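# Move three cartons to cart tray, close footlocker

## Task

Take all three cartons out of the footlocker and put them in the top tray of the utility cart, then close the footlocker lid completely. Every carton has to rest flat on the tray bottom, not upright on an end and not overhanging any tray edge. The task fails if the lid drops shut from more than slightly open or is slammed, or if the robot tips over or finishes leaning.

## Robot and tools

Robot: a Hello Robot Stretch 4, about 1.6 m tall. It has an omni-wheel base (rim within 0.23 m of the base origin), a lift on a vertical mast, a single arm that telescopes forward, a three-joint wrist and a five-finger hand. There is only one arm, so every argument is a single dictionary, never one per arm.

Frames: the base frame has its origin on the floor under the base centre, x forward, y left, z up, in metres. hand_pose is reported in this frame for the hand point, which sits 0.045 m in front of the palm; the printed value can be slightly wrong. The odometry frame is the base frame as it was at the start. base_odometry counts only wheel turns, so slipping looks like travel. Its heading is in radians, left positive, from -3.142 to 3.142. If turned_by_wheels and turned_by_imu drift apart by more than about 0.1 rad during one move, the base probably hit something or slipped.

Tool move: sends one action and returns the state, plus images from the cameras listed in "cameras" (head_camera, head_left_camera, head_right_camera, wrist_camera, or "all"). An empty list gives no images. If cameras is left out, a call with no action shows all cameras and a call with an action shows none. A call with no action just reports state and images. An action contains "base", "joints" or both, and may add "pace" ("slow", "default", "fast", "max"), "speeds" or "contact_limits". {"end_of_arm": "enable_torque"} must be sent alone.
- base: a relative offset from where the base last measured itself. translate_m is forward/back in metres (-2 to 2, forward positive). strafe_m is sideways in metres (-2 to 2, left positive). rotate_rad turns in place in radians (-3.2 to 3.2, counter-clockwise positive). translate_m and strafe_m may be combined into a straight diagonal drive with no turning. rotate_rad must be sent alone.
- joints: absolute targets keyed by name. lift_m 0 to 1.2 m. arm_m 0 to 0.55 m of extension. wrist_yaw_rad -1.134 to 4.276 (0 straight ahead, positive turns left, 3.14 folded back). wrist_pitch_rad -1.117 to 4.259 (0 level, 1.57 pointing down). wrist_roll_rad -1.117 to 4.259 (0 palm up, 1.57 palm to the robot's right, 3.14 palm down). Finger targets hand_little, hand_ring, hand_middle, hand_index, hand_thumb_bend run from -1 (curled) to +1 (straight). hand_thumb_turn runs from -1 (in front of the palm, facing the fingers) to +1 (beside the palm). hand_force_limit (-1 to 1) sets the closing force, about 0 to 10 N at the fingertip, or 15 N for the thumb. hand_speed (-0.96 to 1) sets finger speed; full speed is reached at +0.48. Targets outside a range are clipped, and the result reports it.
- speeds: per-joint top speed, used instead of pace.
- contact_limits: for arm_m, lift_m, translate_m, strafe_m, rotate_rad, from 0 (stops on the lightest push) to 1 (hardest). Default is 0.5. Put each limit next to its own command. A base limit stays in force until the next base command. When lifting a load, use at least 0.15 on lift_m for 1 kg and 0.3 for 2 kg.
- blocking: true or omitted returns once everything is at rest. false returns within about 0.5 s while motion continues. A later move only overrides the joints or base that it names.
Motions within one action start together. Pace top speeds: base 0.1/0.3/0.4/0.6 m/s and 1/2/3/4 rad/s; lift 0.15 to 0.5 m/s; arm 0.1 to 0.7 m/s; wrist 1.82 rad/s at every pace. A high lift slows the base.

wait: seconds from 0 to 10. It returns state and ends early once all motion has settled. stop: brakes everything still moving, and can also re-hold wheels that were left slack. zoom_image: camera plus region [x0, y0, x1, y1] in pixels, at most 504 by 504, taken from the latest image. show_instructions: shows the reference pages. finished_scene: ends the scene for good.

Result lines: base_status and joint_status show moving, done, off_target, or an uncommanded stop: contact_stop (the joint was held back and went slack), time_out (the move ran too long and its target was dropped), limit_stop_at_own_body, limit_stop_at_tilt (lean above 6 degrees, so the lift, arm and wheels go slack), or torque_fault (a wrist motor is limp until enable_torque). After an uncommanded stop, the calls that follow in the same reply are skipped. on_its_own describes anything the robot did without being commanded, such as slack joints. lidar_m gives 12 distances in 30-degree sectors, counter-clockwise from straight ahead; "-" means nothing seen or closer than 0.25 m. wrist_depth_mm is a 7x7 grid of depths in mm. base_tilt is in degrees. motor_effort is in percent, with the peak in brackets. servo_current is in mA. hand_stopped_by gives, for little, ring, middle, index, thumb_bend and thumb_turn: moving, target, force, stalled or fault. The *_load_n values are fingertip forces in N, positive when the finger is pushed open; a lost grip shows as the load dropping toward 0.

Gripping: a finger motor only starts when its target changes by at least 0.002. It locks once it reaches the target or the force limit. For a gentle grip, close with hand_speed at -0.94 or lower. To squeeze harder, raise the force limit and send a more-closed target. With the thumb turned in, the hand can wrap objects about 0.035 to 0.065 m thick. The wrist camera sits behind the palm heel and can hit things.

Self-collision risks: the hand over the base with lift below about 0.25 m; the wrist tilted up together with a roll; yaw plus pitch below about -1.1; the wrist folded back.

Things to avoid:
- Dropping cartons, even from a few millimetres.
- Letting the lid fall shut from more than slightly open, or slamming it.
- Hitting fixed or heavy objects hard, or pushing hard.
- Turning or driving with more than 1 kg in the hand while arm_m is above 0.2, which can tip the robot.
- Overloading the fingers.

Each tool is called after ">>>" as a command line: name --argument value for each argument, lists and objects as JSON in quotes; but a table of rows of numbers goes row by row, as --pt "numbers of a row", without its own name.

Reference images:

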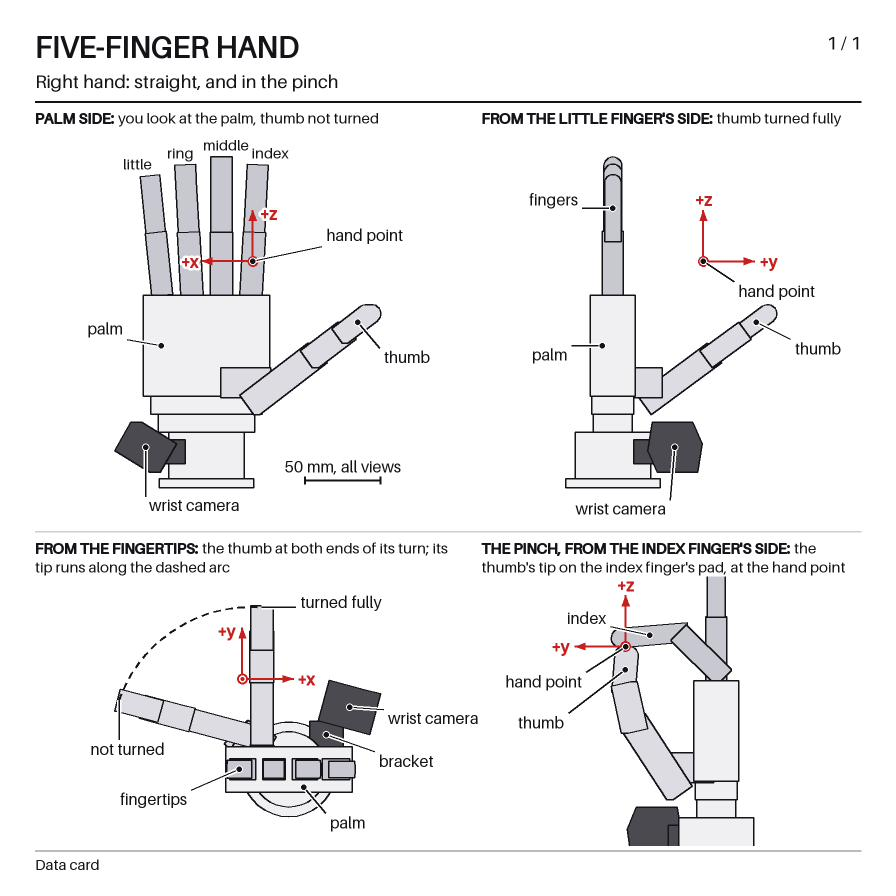

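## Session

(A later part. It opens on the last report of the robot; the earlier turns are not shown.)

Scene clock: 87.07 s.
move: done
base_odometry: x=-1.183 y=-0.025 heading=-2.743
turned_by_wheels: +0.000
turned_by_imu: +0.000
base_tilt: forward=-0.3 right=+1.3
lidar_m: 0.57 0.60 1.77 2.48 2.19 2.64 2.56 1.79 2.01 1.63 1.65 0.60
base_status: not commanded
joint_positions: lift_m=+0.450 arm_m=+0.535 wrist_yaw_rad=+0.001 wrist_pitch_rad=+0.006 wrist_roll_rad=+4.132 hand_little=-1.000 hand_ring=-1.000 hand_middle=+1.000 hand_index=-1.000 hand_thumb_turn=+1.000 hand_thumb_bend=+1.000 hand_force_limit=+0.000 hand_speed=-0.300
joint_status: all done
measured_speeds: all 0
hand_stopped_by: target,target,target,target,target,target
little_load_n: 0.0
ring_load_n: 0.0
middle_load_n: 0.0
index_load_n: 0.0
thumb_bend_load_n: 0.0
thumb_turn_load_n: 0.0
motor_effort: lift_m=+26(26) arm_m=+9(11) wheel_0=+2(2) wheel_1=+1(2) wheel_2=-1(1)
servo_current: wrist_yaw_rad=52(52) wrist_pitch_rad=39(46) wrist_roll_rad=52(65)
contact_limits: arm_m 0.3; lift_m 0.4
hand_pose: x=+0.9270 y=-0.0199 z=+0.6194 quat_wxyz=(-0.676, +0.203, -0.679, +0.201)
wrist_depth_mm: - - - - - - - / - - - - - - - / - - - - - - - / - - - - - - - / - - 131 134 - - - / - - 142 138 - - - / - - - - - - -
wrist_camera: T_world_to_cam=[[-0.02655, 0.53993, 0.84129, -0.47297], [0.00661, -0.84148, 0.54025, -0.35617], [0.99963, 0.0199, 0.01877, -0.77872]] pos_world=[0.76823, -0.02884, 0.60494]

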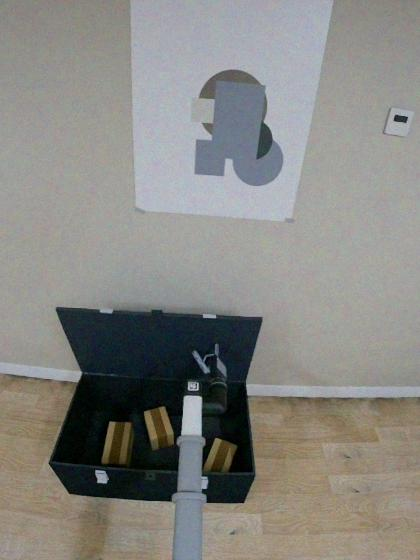

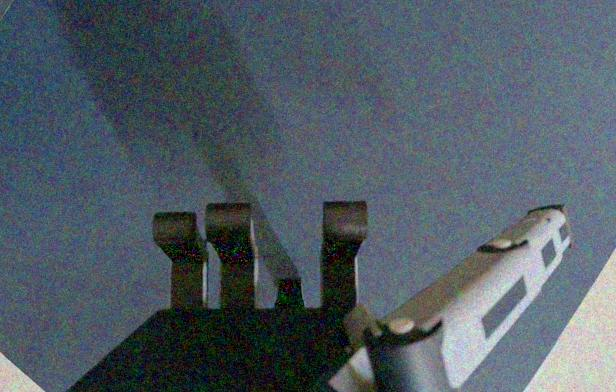

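>>> move --joints '{"arm_m": 0.52}' --speeds '{"arm_m": 0.05}' --cameras '["head_camera", "wrist_camera"]'

>>> zoom_image --camera "head_camera" --region '[150, 300, 280, 420]'

Scene clock: 88.03 s.
move: done
base_odometry: x=-1.183 y=-0.025 heading=-2.743
turned_by_wheels: +0.000
turned_by_imu: +0.000
base_tilt: forward=-0.3 right=+1.3
lidar_m: 0.56 0.58 1.76 2.48 2.20 2.65 2.55 1.82 1.99 1.62 1.63 0.60
base_status: not commanded
joint_positions: lift_m=+0.450 arm_m=+0.520 wrist_yaw_rad=+0.001 wrist_pitch_rad=+0.006 wrist_roll_rad=+4.132 hand_little=-1.000 hand_ring=-1.000 hand_middle=+1.000 hand_index=-1.000 hand_thumb_turn=+1.000 hand_thumb_bend=+1.000 hand_force_limit=+0.000 hand_speed=-0.300
joint_status: all done
measured_speeds: all 0
hand_stopped_by: target,target,target,target,target,target
little_load_n: 0.0
ring_load_n: 0.0
middle_load_n: -1.0
index_load_n: 0.0
thumb_bend_load_n: 0.0
thumb_turn_load_n: 0.0
motor_effort: lift_m=+25(26) arm_m=-9(10) wheel_0=+2(2) wheel_1=+1(2) wheel_2=-1(1)
servo_current: wrist_yaw_rad=39(46) wrist_pitch_rad=46(46) wrist_roll_rad=52(59)
contact_limits: lift_m 0.4
hand_pose: x=+0.9126 y=-0.0199 z=+0.6194 quat_wxyz=(-0.676, +0.203, -0.679, +0.201)
wrist_depth_mm: - - - - - - - / - - - - - - - / - - - - - - - / - - - - - - - / - - 131 133 - - - / - - 141 138 - - - / - - - - - - -
wrist_camera: T_world_to_cam=[[-0.02655, 0.53993, 0.84129, -0.47335], [0.00661, -0.84148, 0.54025, -0.35607], [0.99963, 0.0199, 0.01877, -0.76443]] pos_world=[0.75393, -0.02884, 0.60494]

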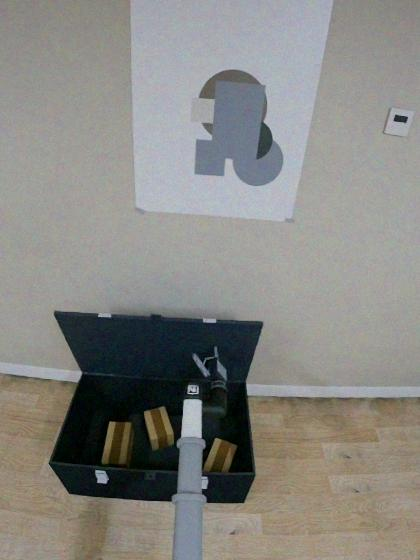

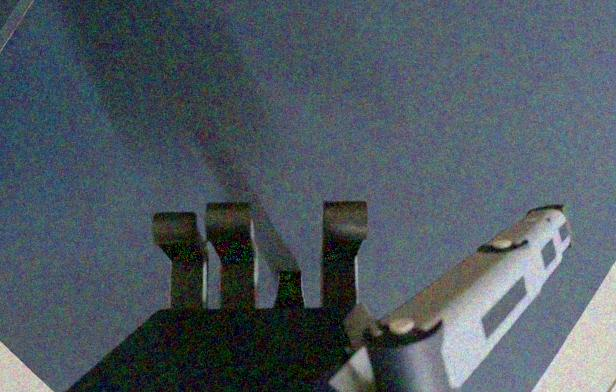

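Scaled by 3.877 from the camera's image (finer frame: 1200x1600).

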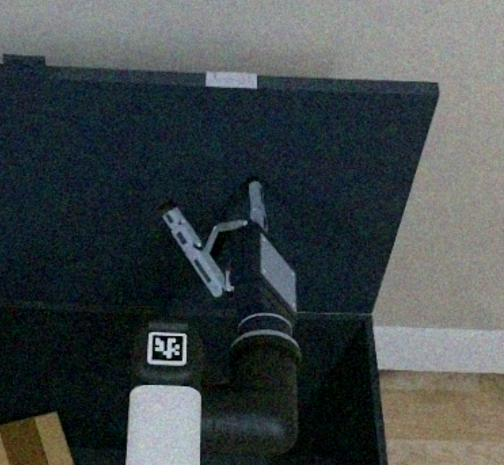

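>>> move --joints '{"arm_m": 0.548}' --speeds '{"arm_m": 0.05}' --cameras '["head_camera", "wrist_camera"]'

>>> zoom_image --camera "head_camera" --region '[150, 290, 280, 410]'

Scene clock: 89.23 s.
move: done
base_odometry: x=-1.183 y=-0.025 heading=-2.743
turned_by_wheels: +0.000
turned_by_imu: +0.000
base_tilt: forward=-0.4 right=+1.4
lidar_m: 0.55 0.58 1.76 2.46 2.21 2.64 2.55 1.80 1.99 1.63 1.65 0.58
base_status: not commanded
joint_positions: lift_m=+0.450 arm_m=+0.548 wrist_yaw_rad=+0.001 wrist_pitch_rad=+0.006 wrist_roll_rad=+4.132 hand_little=-1.000 hand_ring=-1.000 hand_middle=+1.000 hand_index=-1.000 hand_thumb_turn=+1.000 hand_thumb_bend=+1.000 hand_force_limit=+0.000 hand_speed=-0.300
joint_status: all done
measured_speeds: all 0
hand_stopped_by: target,target,target,target,target,target
little_load_n: 0.0
ring_load_n: 0.0
middle_load_n: 0.0
index_load_n: 0.0
thumb_bend_load_n: 0.0
thumb_turn_load_n: -0.5
motor_effort: lift_m=+25(26) arm_m=+9(11) wheel_0=+2(2) wheel_1=+1(2) wheel_2=-1(1)
servo_current: wrist_yaw_rad=46(52) wrist_pitch_rad=39(52) wrist_roll_rad=13(65)
contact_limits: lift_m 0.4
hand_pose: x=+0.9400 y=-0.0199 z=+0.6194 quat_wxyz=(-0.676, +0.203, -0.679, +0.201)
wrist_depth_mm: - - - - - - - / - - - - - - - / - - - - - - - / - - - - - - - / - - 131 134 - - - / - - 141 138 - - - / - - - - - - -
wrist_camera: T_world_to_cam=[[-0.02655, 0.53993, 0.84129, -0.47262], [0.00661, -0.84148, 0.54025, -0.35625], [0.99963, 0.0199, 0.01877, -0.79172]] pos_world=[0.78123, -0.02884, 0.60494]

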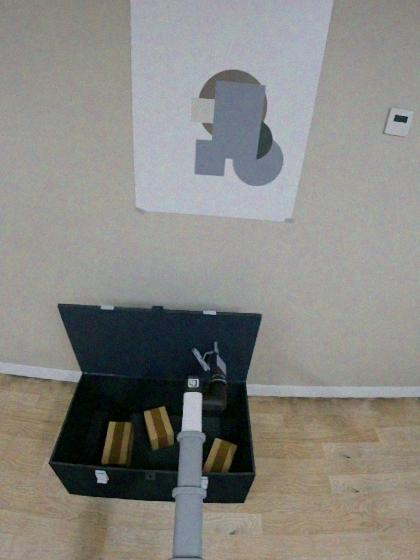

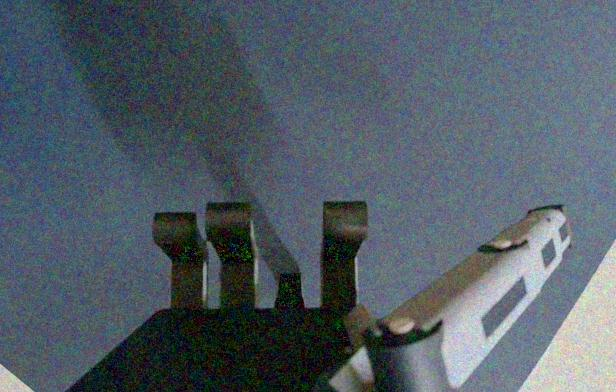

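Scaled by 3.877 from the camera's image (finer frame: 1200x1600).

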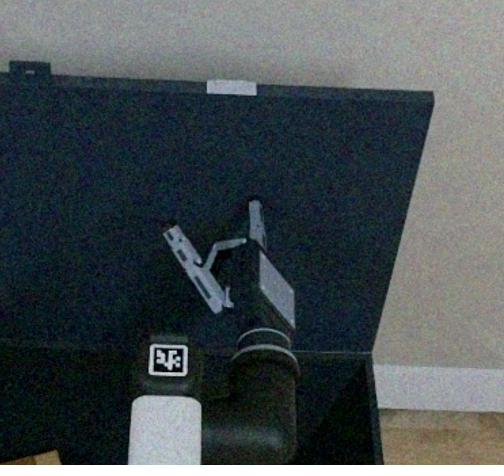

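>>> move --base '{"translate_m": 0.015}' --pace "slow" --contact_limits '{"translate_m": 0.3}' --cameras '["head_camera"]'

>>> move --base '{"translate_m": 0.015}' --pace "slow" --contact_limits '{"translate_m": 0.3}' --cameras '["head_camera", "wrist_camera"]'

Scene clock: 90.47 s.
move: done
base_odometry: x=-1.197 y=-0.030 heading=-2.743
turned_by_wheels: +0.000
turned_by_imu: +0.000
base_tilt: forward=-0.2 right=+1.3
lidar_m: 0.54 0.58 1.73 2.46 2.22 2.66 2.55 1.83 1.99 1.62 1.63 0.56
base_status: done
joint_positions: lift_m=+0.450 arm_m=+0.548 wrist_yaw_rad=+0.001 wrist_pitch_rad=+0.006 wrist_roll_rad=+4.132 hand_little=-1.000 hand_ring=-1.000 hand_middle=+1.000 hand_index=-1.000 hand_thumb_turn=+1.000 hand_thumb_bend=+1.000 hand_force_limit=+0.000 hand_speed=-0.300
joint_status: not commanded
measured_speeds: all 0
hand_stopped_by: target,target,target,target,target,target
little_load_n: 0.0
ring_load_n: 0.5
middle_load_n: 0.0
index_load_n: 0.0
thumb_bend_load_n: 0.0
thumb_turn_load_n: 0.0
motor_effort: lift_m=+25(26) arm_m=+9(10) wheel_0=+1(4) wheel_1=+1(4) wheel_2=-1(6)
servo_current: wrist_yaw_rad=39(59) wrist_pitch_rad=33(46) wrist_roll_rad=52(91)
contact_limits: lift_m 0.4; translate_m 0.3
hand_pose: x=+0.9400 y=-0.0199 z=+0.6194 quat_wxyz=(-0.676, +0.203, -0.679, +0.201)
wrist_depth_mm: - - - - - - - / - - - - - - - / - - - - - - - / - - - - - - - / - - 131 134 - - - / - - 141 138 - - - / - - - - - - -

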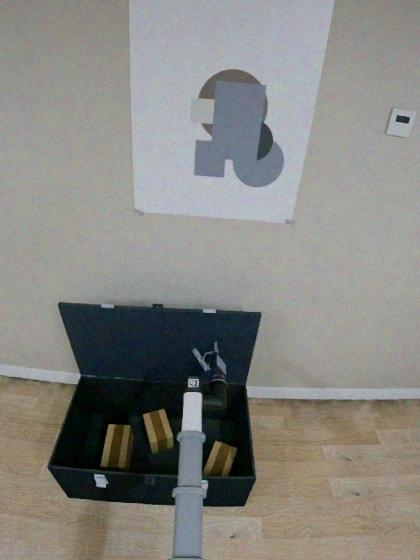

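Scene clock: 91.53 s.
move: done
base_odometry: x=-1.211 y=-0.036 heading=-2.743
turned_by_wheels: +0.000
turned_by_imu: +0.001
base_tilt: forward=-0.3 right=+1.3
lidar_m: 0.53 0.55 1.73 2.46 2.24 2.68 2.58 1.85 2.00 1.62 1.59 0.56
base_status: done
joint_positions: lift_m=+0.450 arm_m=+0.548 wrist_yaw_rad=+0.001 wrist_pitch_rad=+0.006 wrist_roll_rad=+4.132 hand_little=-1.000 hand_ring=-1.000 hand_middle=+1.000 hand_index=-1.000 hand_thumb_turn=+1.000 hand_thumb_bend=+1.000 hand_force_limit=+0.000 hand_speed=-0.300
joint_status: not commanded
measured_speeds: all 0
hand_stopped_by: target,target,target,target,target,target
little_load_n: 0.0
ring_load_n: 0.0
middle_load_n: -0.5
index_load_n: 0.0
thumb_bend_load_n: 0.0
thumb_turn_load_n: 0.0
motor_effort: lift_m=+25(26) arm_m=+10(10) wheel_0=+1(4) wheel_1=+1(3) wheel_2=-1(6)
servo_current: wrist_yaw_rad=52(52) wrist_pitch_rad=33(46) wrist_roll_rad=39(85)
contact_limits: lift_m 0.4; translate_m 0.3
hand_pose: x=+0.9400 y=-0.0199 z=+0.6194 quat_wxyz=(-0.676, +0.203, -0.679, +0.201)
wrist_depth_mm: - - - - - - - / - - - - - - - / - - - - - - - / - - - - - - - / - - 131 134 - - - / - - 141 138 - - - / - - - - - - -
wrist_camera: T_world_to_cam=[[-0.02655, 0.53993, 0.84129, -0.47262], [0.00661, -0.84148, 0.54025, -0.35625], [0.99963, 0.0199, 0.01877, -0.79172]] pos_world=[0.78123, -0.02884, 0.60494]

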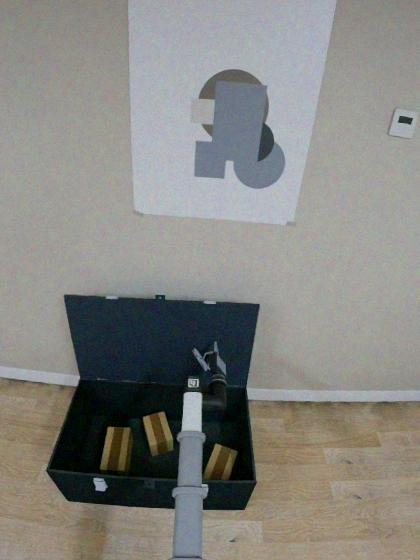

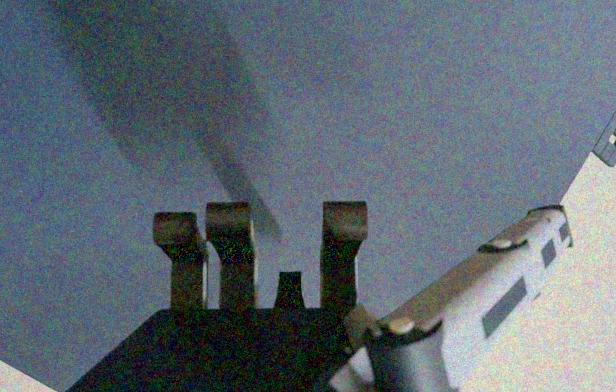

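>>> wait --seconds 1 --cameras '["head_camera", "wrist_camera"]'

Scene clock: 92.63 s.
base_odometry: x=-1.211 y=-0.036 heading=-2.743
turned_by_wheels: +0.000
turned_by_imu: +0.000
base_tilt: forward=-0.3 right=+1.2
lidar_m: 0.53 0.55 1.71 2.48 2.25 2.67 2.58 1.83 2.01 1.62 1.61 0.56
base_status: done
joint_positions: lift_m=+0.450 arm_m=+0.548 wrist_yaw_rad=+0.001 wrist_pitch_rad=+0.006 wrist_roll_rad=+4.132 hand_little=-1.000 hand_ring=-1.000 hand_middle=+1.000 hand_index=-1.000 hand_thumb_turn=+1.000 hand_thumb_bend=+1.000 hand_force_limit=+0.000 hand_speed=-0.300
joint_status: not commanded
measured_speeds: all 0
hand_stopped_by: target,target,target,target,target,target
little_load_n: 0.0
ring_load_n: 0.0
middle_load_n: 0.0
index_load_n: 0.0
thumb_bend_load_n: 0.0
thumb_turn_load_n: -0.5
motor_effort: lift_m=+25(26) arm_m=+9(10) wheel_0=+1(4) wheel_1=+1(3) wheel_2=-1(6)
servo_current: wrist_yaw_rad=46(52) wrist_pitch_rad=46(46) wrist_roll_rad=52(85)
contact_limits: lift_m 0.4; translate_m 0.3
hand_pose: x=+0.9400 y=-0.0199 z=+0.6194 quat_wxyz=(-0.676, +0.203, -0.679, +0.201)
wrist_depth_mm: - - - - - - - / - - - - - - - / - - - - - - - / - - - - - - - / - - 131 133 - - - / - - 141 138 - - - / - - - - - - -
wait: 1.00 s; at rest by 0.17 s
wrist_camera: T_world_to_cam=[[-0.02655, 0.53993, 0.84129, -0.47262], [0.00661, -0.84148, 0.54025, -0.35625], [0.99963, 0.0199, 0.01877, -0.79172]] pos_world=[0.78123, -0.02884, 0.60494]

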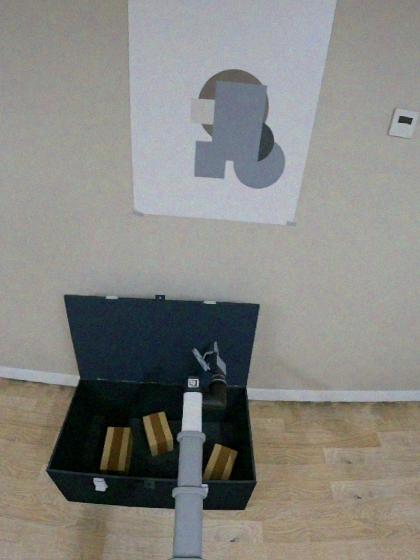

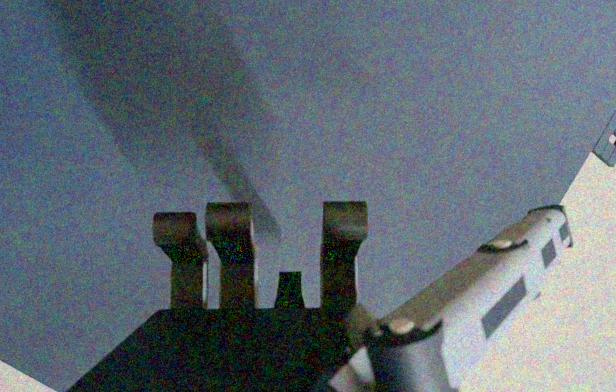

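>>> move --joints '{"arm_m": 0.1}'

>>> move --joints '{"wrist_yaw_rad": 0.0, "wrist_roll_rad": 3.14, "hand_middle": 1.0, "hand_index": 1.0, "hand_ring": 1.0, "hand_little": 1.0, "hand_speed": 0.5, "lift_m": 0.6, "arm_m": 0.0}' --cameras '["all"]'

>>> zoom_image --camera "head_camera" --region '[20, 280, 300, 540]'

Scene clock: 95.20 s.
move: done
base_odometry: x=-1.211 y=-0.036 heading=-2.743
turned_by_wheels: +0.000
turned_by_imu: +0.001
base_tilt: forward=-0.4 right=+1.4
lidar_m: 0.52 0.57 1.73 2.47 2.23 2.68 2.56 1.83 2.00 1.63 1.59 0.56
base_status: not commanded
joint_positions: lift_m=+0.450 arm_m=+0.100 wrist_yaw_rad=+0.001 wrist_pitch_rad=+0.006 wrist_roll_rad=+4.132 hand_little=-1.000 hand_ring=-1.000 hand_middle=+1.000 hand_index=-1.000 hand_thumb_turn=+1.000 hand_thumb_bend=+1.000 hand_force_limit=+0.000 hand_speed=-0.300
joint_status: all done
measured_speeds: all 0
hand_stopped_by: target,target,target,target,target,target
little_load_n: 0.0
ring_load_n: 0.0
middle_load_n: 0.0
index_load_n: 0.0
thumb_bend_load_n: 0.0
thumb_turn_load_n: 0.0
motor_effort: lift_m=+25(26) arm_m=-9(11) wheel_0=+1(1) wheel_1=+1(2) wheel_2=-2(2)
servo_current: wrist_yaw_rad=39(59) wrist_pitch_rad=26(59) wrist_roll_rad=59(78)
contact_limits: lift_m 0.4; translate_m 0.3
hand_pose: x=+0.4927 y=-0.0199 z=+0.6194 quat_wxyz=(-0.676, +0.203, -0.679, +0.201)
wrist_depth_mm: - - 661 - - - - / - - 654 - - - - / - 654 - - - - - / - 654 - - - - - / - - 131 134 - - - / - - 141 138 - - - / - - - - - - -
pictures: none

Scene clock: 96.90 s.
move: done
base_odometry: x=-1.211 y=-0.036 heading=-2.743
turned_by_wheels: +0.000
turned_by_imu: +0.000
base_tilt: forward=-0.3 right=+1.3
lidar_m: 0.52 0.54 1.74 2.46 2.22 2.66 2.57 1.84 1.99 1.61 1.60 0.56
base_status: not commanded
joint_positions: lift_m=+0.600 arm_m=+0.000 wrist_yaw_rad=+0.001 wrist_pitch_rad=+0.006 wrist_roll_rad=+3.143 hand_little=+1.000 hand_ring=+1.000 hand_middle=+1.000 hand_index=+1.000 hand_thumb_turn=+1.000 hand_thumb_bend=+1.000 hand_force_limit=+0.000 hand_speed=+0.500
joint_status: all done
measured_speeds: all 0
hand_stopped_by: target,target,target,target,target,target
little_load_n: 0.0
ring_load_n: 0.0
middle_load_n: 0.0
index_load_n: 0.0
thumb_bend_load_n: 0.0
thumb_turn_load_n: 0.0
motor_effort: lift_m=+25(31) arm_m=-9(11) wheel_0=+1(1) wheel_1=+1(2) wheel_2=-1(2)
servo_current: wrist_yaw_rad=46(85) wrist_pitch_rad=46(65) wrist_roll_rad=13(124)
contact_limits: translate_m 0.3
hand_pose: x=+0.3924 y=-0.0563 z=+0.7165 quat_wxyz=(-0.499, +0.502, -0.501, +0.498)
wrist_depth_mm: - - - - - - - / - - - - - - - / - - - - - - - / - - - - - - - / - - - - - - - / - - 163 138 - - - / - - - - - - -
pictures: head_camera, head_left_camera, head_right_camera, wrist_camera
wrist_camera: T_world_to_cam=[[-0.03218, 0.99942, 0.01104, 0.07366], [0.00838, -0.01078, 0.99991, -0.71898], [0.99945, 0.03227, -0.00803, -0.22544]] pos_world=[0.23372, -0.07409, 0.71629]

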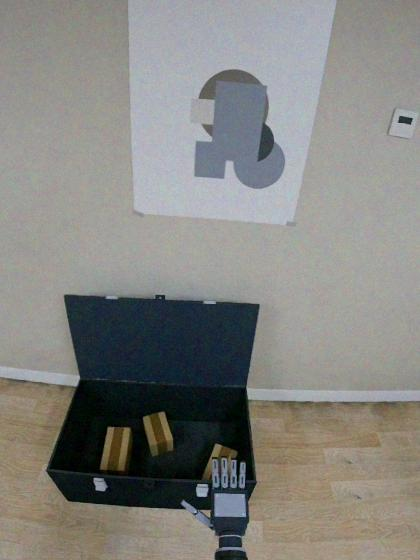

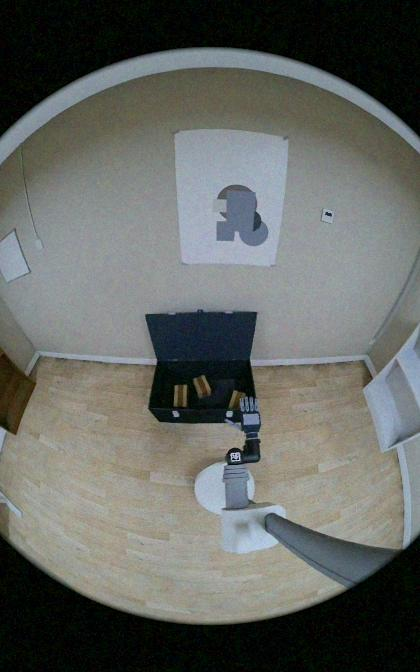

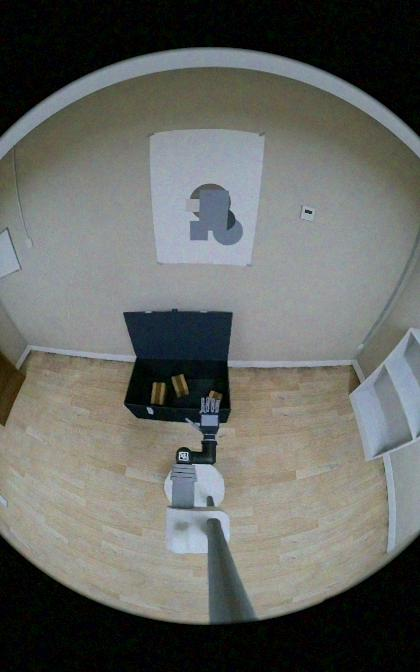

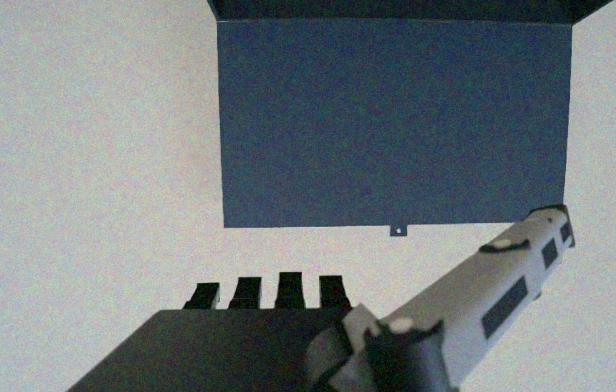

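Scaled by 1.800 from the camera's image (finer frame: 1200x1600).

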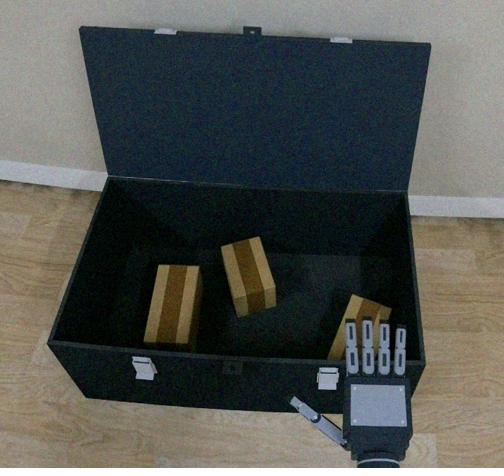

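>>> zoom_image --camera "head_camera" --region '[90, 390, 190, 490]'

>>> move --joints '{"wrist_yaw_rad": 3.0}' --cameras '["head_camera"]'

>>> zoom_image --camera "head_camera" --region '[160, 400, 260, 500]'

Scaled by 5.040 from the camera's image (finer frame: 1200x1600).

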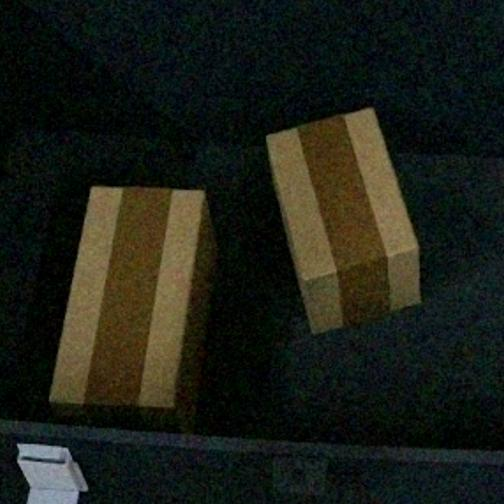

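Scene clock: 99.40 s.
move: done
base_odometry: x=-1.211 y=-0.036 heading=-2.743
turned_by_wheels: +0.000
turned_by_imu: +0.001
base_tilt: forward=-0.3 right=+1.3
lidar_m: 0.53 0.55 1.73 2.47 2.24 2.68 2.58 1.85 2.00 1.62 1.58 0.56
base_status: not commanded
joint_positions: lift_m=+0.600 arm_m=+0.000 wrist_yaw_rad=+2.997 wrist_pitch_rad=+0.006 wrist_roll_rad=+3.143 hand_little=+1.000 hand_ring=+1.000 hand_middle=+1.000 hand_index=+1.000 hand_thumb_turn=+1.000 hand_thumb_bend=+1.000 hand_force_limit=+0.000 hand_speed=+0.500
joint_status: all done
measured_speeds: all 0
hand_stopped_by: target,target,target,target,target,target
little_load_n: 0.0
ring_load_n: 0.0
middle_load_n: 0.0
index_load_n: 0.0
thumb_bend_load_n: 0.0
thumb_turn_load_n: 0.0
motor_effort: lift_m=+25(25) arm_m=-8(9) wheel_0=+1(1) wheel_1=+1(2) wheel_2=-1(2)
servo_current: wrist_yaw_rad=39(143) wrist_pitch_rad=52(52) wrist_roll_rad=59(72)
contact_limits: translate_m 0.3
hand_pose: x=-0.0395 y=+0.0877 z=+0.7165 quat_wxyz=(-0.533, +0.537, +0.464, -0.462)
wrist_depth_mm: 1537 1537 1537 1499 1464 1661 1576 / - - - - - - - / - - - - - - - / - - - - - - - / - - - - - - - / - - 182 162 - - - / - - - - - - -

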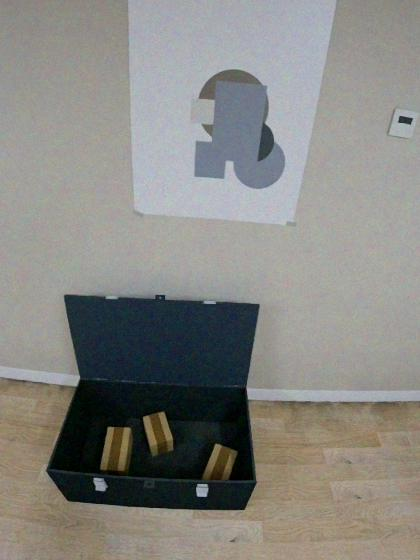

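Scaled by 5.040 from the camera's image (finer frame: 1200x1600).

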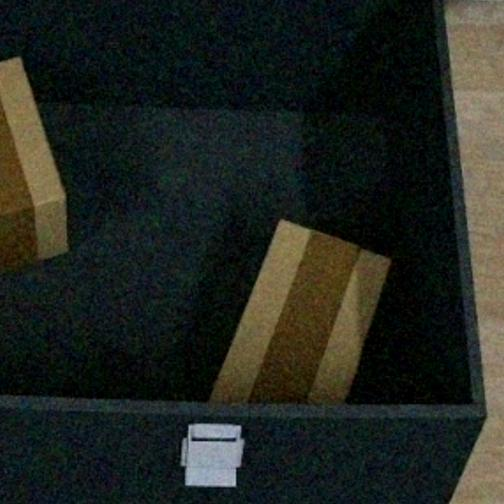

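>>> move --joints '{"wrist_yaw_rad": 0.0, "lift_m": 0.75}'

>>> move --joints '{"wrist_pitch_rad": 1.57, "arm_m": 0.25, "wrist_roll_rad": 1.57}' --cameras '["head_camera", "wrist_camera"]'

Scene clock: 103.10 s.
move: done
base_odometry: x=-1.211 y=-0.036 heading=-2.743
turned_by_wheels: +0.000
turned_by_imu: +0.001
base_tilt: forward=-0.3 right=+1.3
lidar_m: 0.53 0.52 1.71 2.47 2.25 2.67 2.56 1.81 2.00 1.62 1.63 0.56
base_status: not commanded
joint_positions: lift_m=+0.750 arm_m=+0.000 wrist_yaw_rad=+0.003 wrist_pitch_rad=+0.006 wrist_roll_rad=+3.143 hand_little=+1.000 hand_ring=+1.000 hand_middle=+1.000 hand_index=+1.000 hand_thumb_turn=+1.000 hand_thumb_bend=+1.000 hand_force_limit=+0.000 hand_speed=+0.500
joint_status: all done
measured_speeds: all 0
hand_stopped_by: target,target,target,target,target,target
little_load_n: 0.5
ring_load_n: -0.5
middle_load_n: 0.0
index_load_n: 0.0
thumb_bend_load_n: 0.0
thumb_turn_load_n: 0.0
motor_effort: lift_m=+25(30) arm_m=-8(8) wheel_0=+0(1) wheel_1=+1(2) wheel_2=-2(2)
servo_current: wrist_yaw_rad=46(163) wrist_pitch_rad=39(52) wrist_roll_rad=46(91)
contact_limits: translate_m 0.3
hand_pose: x=+0.3924 y=-0.0560 z=+0.8665 quat_wxyz=(-0.499, +0.502, -0.501, +0.498)
wrist_depth_mm: - - - - - - - / - - - - - - - / - - - - - - - / - - - - - - - / - - - - - - - / - - 163 138 - - - / - - - - - - -
pictures: none

Scene clock: 104.97 s.
move: done
base_odometry: x=-1.211 y=-0.036 heading=-2.743
turned_by_wheels: +0.000
turned_by_imu: +0.001
base_tilt: forward=-0.3 right=+1.3
lidar_m: 0.54 0.55 1.72 2.46 2.23 2.65 2.56 1.83 2.00 1.63 1.62 0.57
base_status: not commanded
joint_positions: lift_m=+0.750 arm_m=+0.250 wrist_yaw_rad=+0.003 wrist_pitch_rad=+1.567 wrist_roll_rad=+1.573 hand_little=+1.000 hand_ring=+1.000 hand_middle=+1.000 hand_index=+1.000 hand_thumb_turn=+1.000 hand_thumb_bend=+1.000 hand_force_limit=+0.000 hand_speed=+0.500
joint_status: all done
measured_speeds: all 0
hand_stopped_by: target,target,target,target,target,target
little_load_n: 0.0
ring_load_n: 0.0
middle_load_n: 0.0
index_load_n: 0.0
thumb_bend_load_n: 0.0
thumb_turn_load_n: 0.0
motor_effort: lift_m=+25(25) arm_m=+9(11) wheel_0=+0(0) wheel_1=+1(2) wheel_2=-2(2)
servo_current: wrist_yaw_rad=52(59) wrist_pitch_rad=33(98) wrist_roll_rad=39(124)
contact_limits: translate_m 0.3
hand_pose: x=+0.3908 y=-0.1476 z=+0.7064 quat_wxyz=(+0.000, +1.000, +0.000, +0.002)
wrist_depth_mm: 820 820 842 842 854 866 878 / 820 831 842 854 866 854 878 / - - 854 854 854 866 878 / - 707 842 842 854 - - / - - 842 854 866 - - / - 741 163 138 - - - / 707 - - - - - -
wrist_camera: T_world_to_cam=[[-0.99959, 0.0091, 0.02723, 0.38544], [0.00904, 0.99996, -0.00236, 0.14705], [-0.02725, -0.00211, -0.99963, 0.87563]] pos_world=[0.40781, -0.1487, 0.86516]

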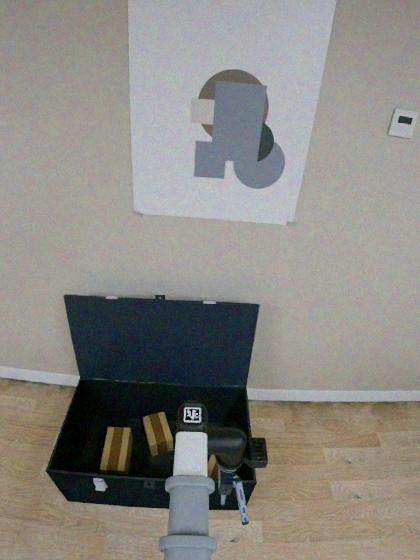

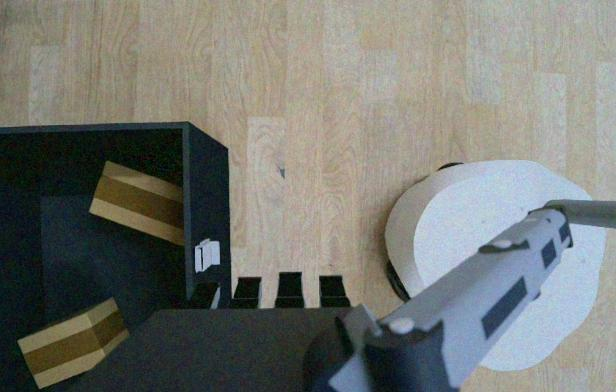

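>>> move --joints '{"arm_m": 0.45, "lift_m": 0.85}' --base '{"strafe_m": 0.1}' --cameras '["head_camera", "wrist_camera"]'

>>> zoom_image --camera "wrist_camera" --region '[100, 0, 604, 392]'

Scene clock: 106.90 s.
move: done
base_odometry: x=-1.172 y=-0.128 heading=-2.744
turned_by_wheels: +0.000
turned_by_imu: -0.001
base_tilt: forward=-0.3 right=+1.2
lidar_m: 0.50 0.56 1.70 2.38 2.14 2.65 2.58 1.91 2.09 1.72 1.61 0.55
base_status: done
joint_positions: lift_m=+0.850 arm_m=+0.450 wrist_yaw_rad=+0.002 wrist_pitch_rad=+1.567 wrist_roll_rad=+1.572 hand_little=+1.000 hand_ring=+1.000 hand_middle=+1.000 hand_index=+1.000 hand_thumb_turn=+1.000 hand_thumb_bend=+1.000 hand_force_limit=+0.000 hand_speed=+0.500
joint_status: all done
measured_speeds: all 0
hand_stopped_by: target,target,target,target,target,target
little_load_n: 0.0
ring_load_n: 0.0
middle_load_n: 0.0
index_load_n: 0.0
thumb_bend_load_n: 0.0
thumb_turn_load_n: 0.0
motor_effort: lift_m=+25(30) arm_m=+9(11) wheel_0=+0(10) wheel_1=-3(9) wheel_2=-1(2)
servo_current: wrist_yaw_rad=39(59) wrist_pitch_rad=39(52) wrist_roll_rad=39(72)
hand_pose: x=+0.5907 y=-0.1476 z=+0.8064 quat_wxyz=(+0.000, +1.000, +0.000, +0.002)
wrist_depth_mm: - 931 931 946 946 960 976 / - 931 946 946 976 960 976 / 603 - 798 946 960 960 976 / 609 - - 946 960 976 - / 609 - 866 946 960 891 - / 609 809 163 138 - - - / - - - - - - -
wrist_camera: T_world_to_cam=[[-0.99958, 0.0089, 0.02762, 0.58221], [0.00884, 0.99996, -0.00236, 0.1456], [-0.02764, -0.00211, -0.99962, 0.98128]] pos_world=[0.60781, -0.1487, 0.96516]

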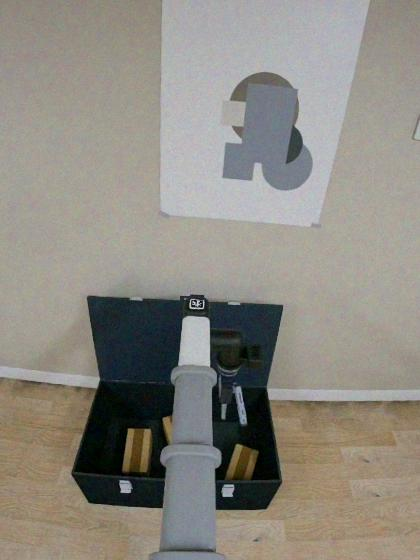

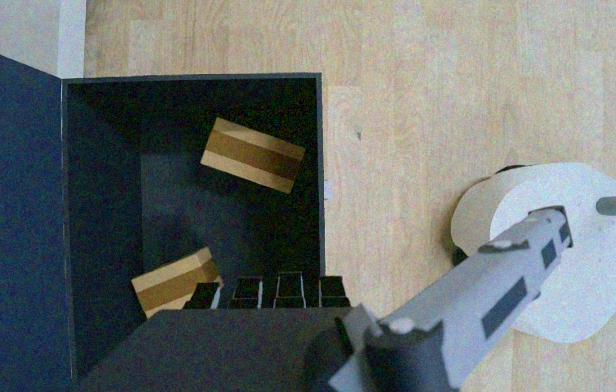

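Scaled by 1.000.

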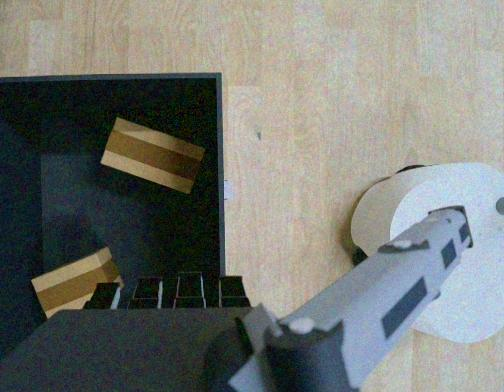

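>>> move --joints '{"arm_m": 0.5, "lift_m": 0.62}' --base '{"strafe_m": -0.1}' --cameras '["wrist_camera"]'

Scene clock: 112.03 s.
move: done
base_odometry: x=-1.211 y=-0.036 heading=-2.744
turned_by_wheels: +0.000
turned_by_imu: +0.003
base_tilt: forward=-0.2 right=+1.3
lidar_m: 0.53 0.56 1.73 2.45 2.24 2.67 2.57 1.86 2.00 1.63 1.62 0.56
base_status: done
joint_positions: lift_m=+0.620 arm_m=+0.500 wrist_yaw_rad=+0.002 wrist_pitch_rad=+1.567 wrist_roll_rad=+1.572 hand_little=+1.000 hand_ring=+1.000 hand_middle=+1.000 hand_index=+1.000 hand_thumb_turn=+1.000 hand_thumb_bend=+1.000 hand_force_limit=+0.000 hand_speed=+0.500
joint_status: all done
measured_speeds: all 0
hand_stopped_by: target,target,target,target,target,target
little_load_n: 0.0
ring_load_n: 0.0
middle_load_n: 0.0
index_load_n: 0.0
thumb_bend_load_n: 0.0
thumb_turn_load_n: 0.0
motor_effort: lift_m=+19(24) arm_m=+8(11) wheel_0=+0(8) wheel_1=+2(8) wheel_2=-1(2)
servo_current: wrist_yaw_rad=39(52) wrist_pitch_rad=39(52) wrist_roll_rad=52(91)
hand_pose: x=+0.6408 y=-0.1476 z=+0.5769 quat_wxyz=(+0.000, +1.000, +0.000, +0.002)
wrist_depth_mm: 707 715 715 723 732 741 741 / 707 715 715 723 741 741 741 / - - - - 732 741 741 / - - 580 597 741 750 741 / - - - - 741 741 - / - - 162 138 - - - / - - - - - - 759
wrist_camera: T_world_to_cam=[[-0.99958, 0.0089, 0.02762, 0.63853], [0.00884, 0.99996, -0.00236, 0.14461], [-0.02764, -0.00211, -0.99962, 0.75325]] pos_world=[0.65781, -0.1487, 0.73566]

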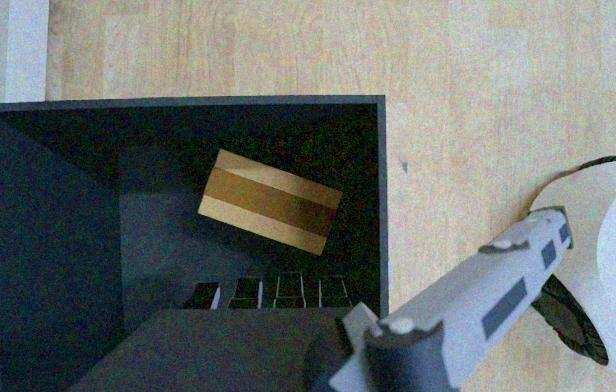

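>>> move --joints '{"arm_m": 0.5, "lift_m": 0.62}' --base '{"strafe_m": 0.28}' --cameras '["wrist_camera"]'

Scene clock: 122.77 s.
move: done
base_odometry: x=-1.102 y=-0.294 heading=-2.744
turned_by_wheels: +0.000
turned_by_imu: +0.000
base_tilt: forward=-0.3 right=+1.3
lidar_m: 0.53 0.58 1.72 2.20 1.98 2.63 2.56 2.02 2.24 1.89 1.63 0.56
base_status: done
joint_positions: lift_m=+0.620 arm_m=+0.500 wrist_yaw_rad=+0.002 wrist_pitch_rad=+1.567 wrist_roll_rad=+1.572 hand_little=+1.000 hand_ring=+1.000 hand_middle=+1.000 hand_index=+1.000 hand_thumb_turn=+1.000 hand_thumb_bend=+1.000 hand_force_limit=+0.000 hand_speed=+0.500
joint_status: all done
measured_speeds: all 0
hand_stopped_by: target,target,target,target,target,target
little_load_n: 0.0
ring_load_n: 0.0
middle_load_n: 0.0
index_load_n: 0.0
thumb_bend_load_n: 0.0
thumb_turn_load_n: 0.0
motor_effort: lift_m=+20(20) arm_m=+9(9) wheel_0=+1(9) wheel_1=-2(9) wheel_2=-1(3)
servo_current: wrist_yaw_rad=46(59) wrist_pitch_rad=39(52) wrist_roll_rad=59(78)
hand_pose: x=+0.6408 y=-0.1476 z=+0.5769 quat_wxyz=(+0.000, +1.000, +0.000, +0.002)
wrist_depth_mm: - - 585 585 732 732 741 / - - - - 732 732 750 / - - - - 732 741 759 / - 580 585 - 517 750 - / - 580 - - 741 741 - / - - 163 138 - - - / - - - - - - 759
wrist_camera: T_world_to_cam=[[-0.99958, 0.0089, 0.02762, 0.63853], [0.00884, 0.99996, -0.00236, 0.14461], [-0.02764, -0.00211, -0.99962, 0.75325]] pos_world=[0.65781, -0.1487, 0.73566]

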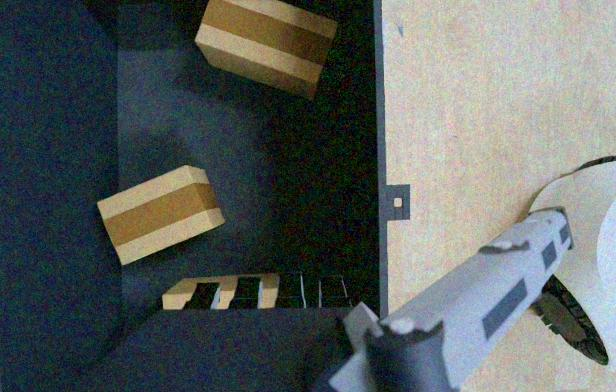

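>>> move --cameras '["wrist_camera", "head_camera"]'

>>> zoom_image --camera "wrist_camera" --region '[60, 0, 400, 392]'

Scene clock: 124.57 s.
base_odometry: x=-1.102 y=-0.294 heading=-2.744
turned_by_wheels: +0.000
turned_by_imu: +0.000
base_tilt: forward=-0.3 right=+1.3
lidar_m: 0.54 0.57 1.74 2.18 1.95 2.64 2.57 2.01 2.24 1.92 1.62 0.55
base_status: done
joint_positions: lift_m=+0.620 arm_m=+0.500 wrist_yaw_rad=+0.002 wrist_pitch_rad=+1.567 wrist_roll_rad=+1.572 hand_little=+1.000 hand_ring=+1.000 hand_middle=+1.000 hand_index=+1.000 hand_thumb_turn=+1.000 hand_thumb_bend=+1.000 hand_force_limit=+0.000 hand_speed=+0.500
joint_status: all done
measured_speeds: all 0
hand_stopped_by: target,target,target,target,target,target
little_load_n: 0.0
ring_load_n: 0.0
middle_load_n: 0.0
index_load_n: 0.0
thumb_bend_load_n: 0.0
thumb_turn_load_n: 0.0
motor_effort: lift_m=+20(20) arm_m=+9(9) wheel_0=+1(9) wheel_1=-3(9) wheel_2=-1(3)
servo_current: wrist_yaw_rad=39(59) wrist_pitch_rad=33(52) wrist_roll_rad=52(78)
hand_pose: x=+0.6408 y=-0.1476 z=+0.5769 quat_wxyz=(+0.000, +1.000, +0.000, +0.002) (m; base frame)
wrist_depth_mm: - - 580 585 732 741 741 / - - - - 732 741 750 / - - - - 741 750 750 / - 574 580 - 517 741 - / - 580 - - 741 741 - / - - 163 138 - - - / - - - - - - 750
pictures: head_camera, wrist_camera
camera_calibration:
wrist_camera: T_world_to_cam=[[-0.99958, 0.0089, 0.02762, 0.63853], [0.00884, 0.99996, -0.00236, 0.14461], [-0.02764, -0.00211, -0.99962, 0.75325]] pos_world=[0.65781, -0.1487, 0.73566]

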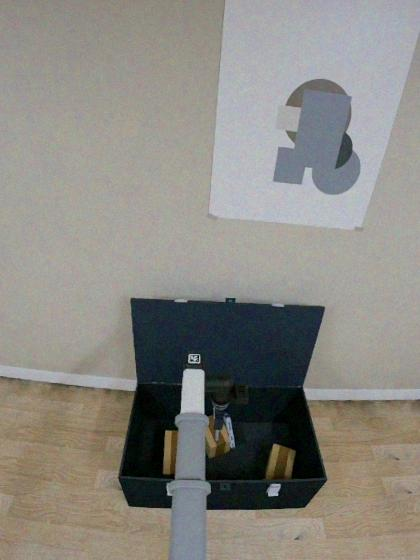

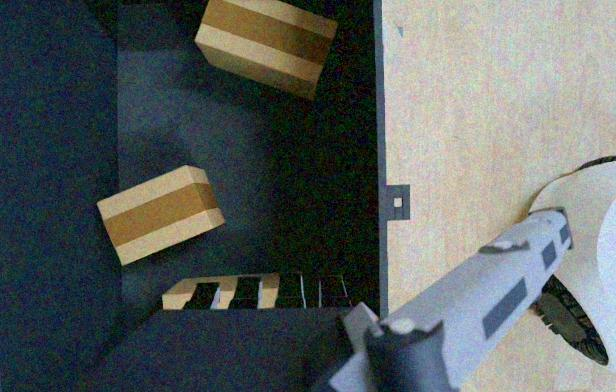

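Scaled by 1.286.

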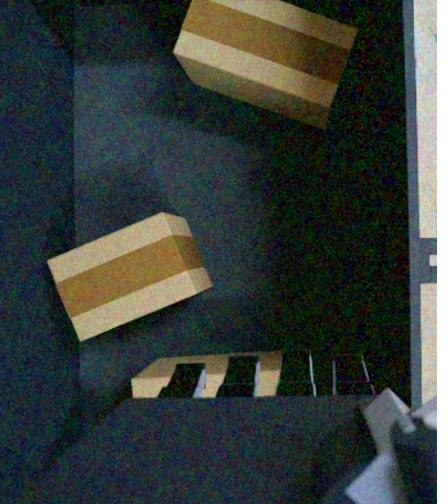

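>>> zoom_image --camera "wrist_camera" --region '[80, 150, 240, 280]'

>>> zoom_image --camera "wrist_camera" --region '[180, 0, 350, 120]'

Scaled by 3.150.

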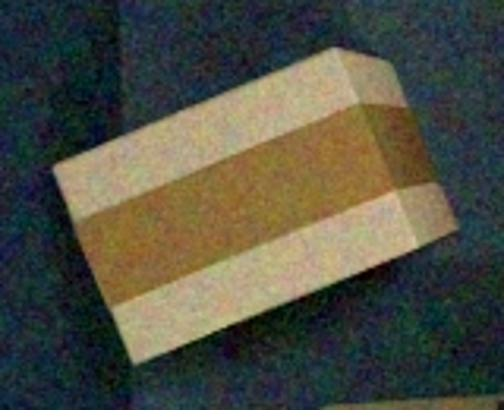

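Scaled by 2.965.

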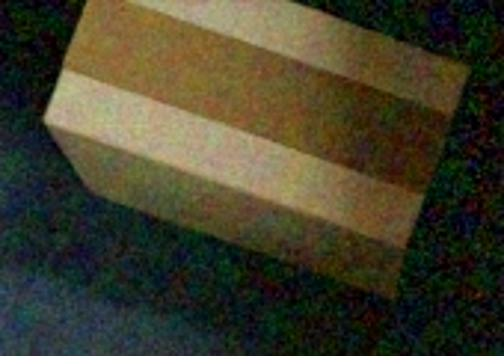

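>>> move --base '{"translate_m": 0.05, "strafe_m": -0.083}' --joints '{"arm_m": 0.3, "wrist_yaw_rad": 1.571, "wrist_pitch_rad": 0.663, "wrist_roll_rad": 3.142, "hand_thumb_turn": -1}' --cameras '["wrist_camera"]'

>>> move --joints '{"arm_m": 0.485, "lift_m": 0.32}' --cameras '["wrist_camera", "head_camera"]'

Scene clock: 135.03 s.
move: done
base_odometry: x=-1.180 y=-0.237 heading=-2.744
turned_by_wheels: +0.000
turned_by_imu: +0.003
base_tilt: forward=-0.4 right=+1.3
lidar_m: 0.48 0.51 1.66 2.27 2.08 2.69 2.63 1.99 2.20 1.83 1.54 0.51
base_status: done
joint_positions: lift_m=+0.620 arm_m=+0.300 wrist_yaw_rad=+1.568 wrist_pitch_rad=+0.671 wrist_roll_rad=+3.139 hand_little=+1.000 hand_ring=+1.000 hand_middle=+1.000 hand_index=+1.000 hand_thumb_turn=-1.000 hand_thumb_bend=+1.000 hand_force_limit=+0.000 hand_speed=+0.500
joint_status: all done
measured_speeds: all 0
hand_stopped_by: target,target,target,target,target,target
little_load_n: 0.0
ring_load_n: 0.0
middle_load_n: 0.0
index_load_n: 0.0
thumb_bend_load_n: 0.0
thumb_turn_load_n: 0.0
motor_effort: lift_m=+19(20) arm_m=-9(11) wheel_0=-1(8) wheel_1=+1(6) wheel_2=-1(7)
servo_current: wrist_yaw_rad=39(156) wrist_pitch_rad=52(130) wrist_roll_rad=52(150)
hand_pose: x=+0.5283 y=+0.1358 z=+0.6135 quat_wxyz=(-0.435, +0.901, +0.000, +0.001)
wrist_depth_mm: - - - 449 723 741 732 / - - - 112 809 820 842 / - 960 976 931 960 960 976 / - 1078 1098 1098 - 1160 1160 / - 1308 1366 1366 - 1397 1464 / - - 182 - - 1921 - / - - - - - - -
wrist_camera: T_world_to_cam=[[-0.99954, -0.01735, 0.02499, 0.52786], [0.00872, 0.62368, 0.78163, -0.56751], [-0.02915, 0.78149, -0.62324, 0.45082]] pos_world=[0.5457, 0.01079, 0.71135]

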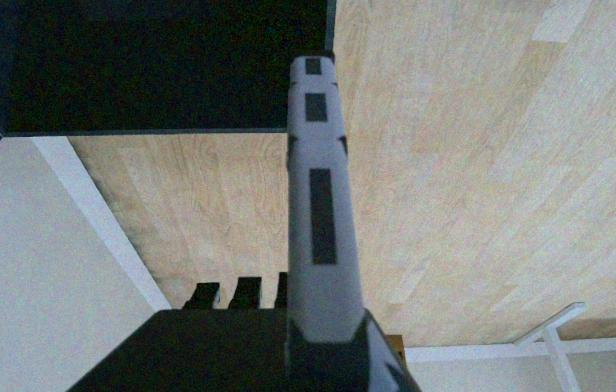

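Scene clock: 137.30 s.
move: done
base_odometry: x=-1.180 y=-0.237 heading=-2.744
turned_by_wheels: +0.000
turned_by_imu: +0.001
base_tilt: forward=-0.3 right=+1.3
lidar_m: 0.48 0.49 1.65 2.26 2.09 2.69 2.61 2.00 2.21 1.83 1.53 0.50
base_status: not commanded
joint_positions: lift_m=+0.320 arm_m=+0.485 wrist_yaw_rad=+1.569 wrist_pitch_rad=+0.671 wrist_roll_rad=+3.139 hand_little=+1.000 hand_ring=+1.000 hand_middle=+1.000 hand_index=+1.000 hand_thumb_turn=-1.000 hand_thumb_bend=+1.000 hand_force_limit=+0.000 hand_speed=+0.500
joint_status: all done
measured_speeds: all 0
hand_stopped_by: target,target,target,target,target,target
little_load_n: 0.0
ring_load_n: 0.0
middle_load_n: 0.0
index_load_n: 0.0
thumb_bend_load_n: 0.0
thumb_turn_load_n: 0.0
motor_effort: lift_m=+19(21) arm_m=+9(11) wheel_0=-1(2) wheel_1=+1(1) wheel_2=-1(1)
servo_current: wrist_yaw_rad=59(59) wrist_pitch_rad=33(59) wrist_roll_rad=26(72)
hand_pose: x=+0.7126 y=+0.1358 z=+0.3136 quat_wxyz=(-0.435, +0.901, +0.000, +0.001)
wrist_depth_mm: - - 273 276 277 359 301 / - - - 114 - 384 306 / - - - - - 392 309 / - - - - - 368 310 / - - - - - - 310 / - - 163 - - - 294 / - - - - - - 1808
pictures: head_camera, wrist_camera
wrist_camera: T_world_to_cam=[[-0.99953, -0.01757, 0.02504, 0.71945], [0.00862, 0.62368, 0.78163, -0.33461], [-0.02934, 0.78148, -0.62323, 0.26928]] pos_world=[0.7299, 0.01089, 0.41135]

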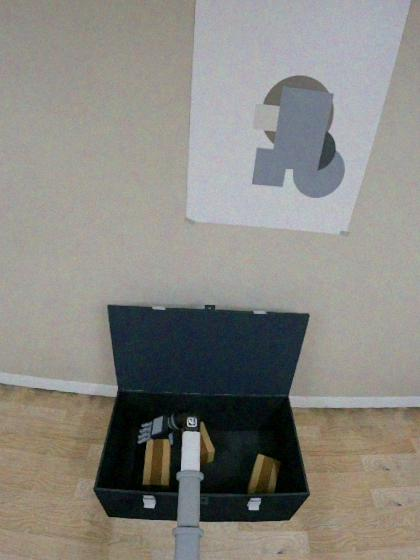

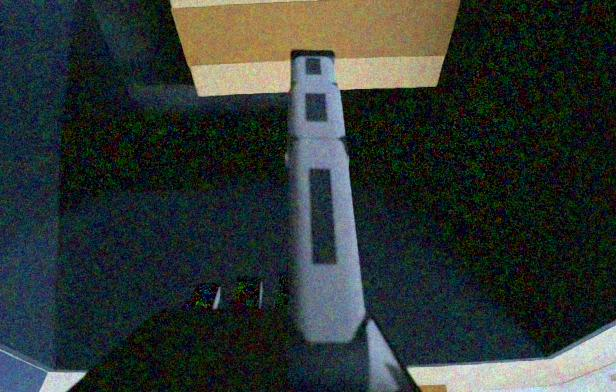

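>>> zoom_image --camera "wrist_camera" --region '[150, 0, 480, 120]'

>>> zoom_image --camera "head_camera" --region '[90, 290, 320, 540]'

Scaled by 1.527.

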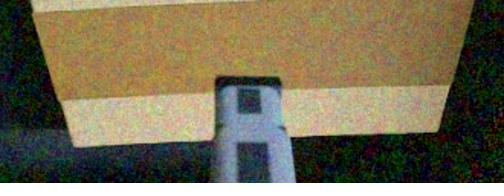

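Scaled by 2.016 from the camera's image (finer frame: 1200x1600).

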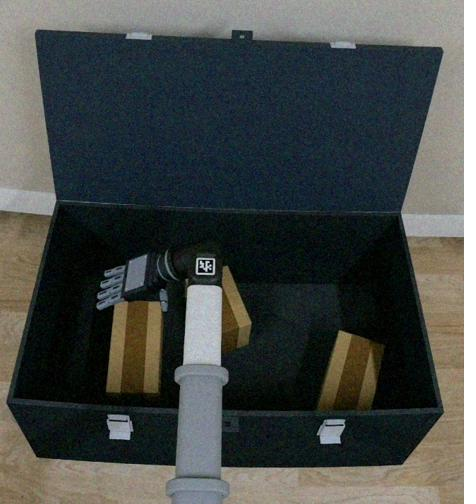

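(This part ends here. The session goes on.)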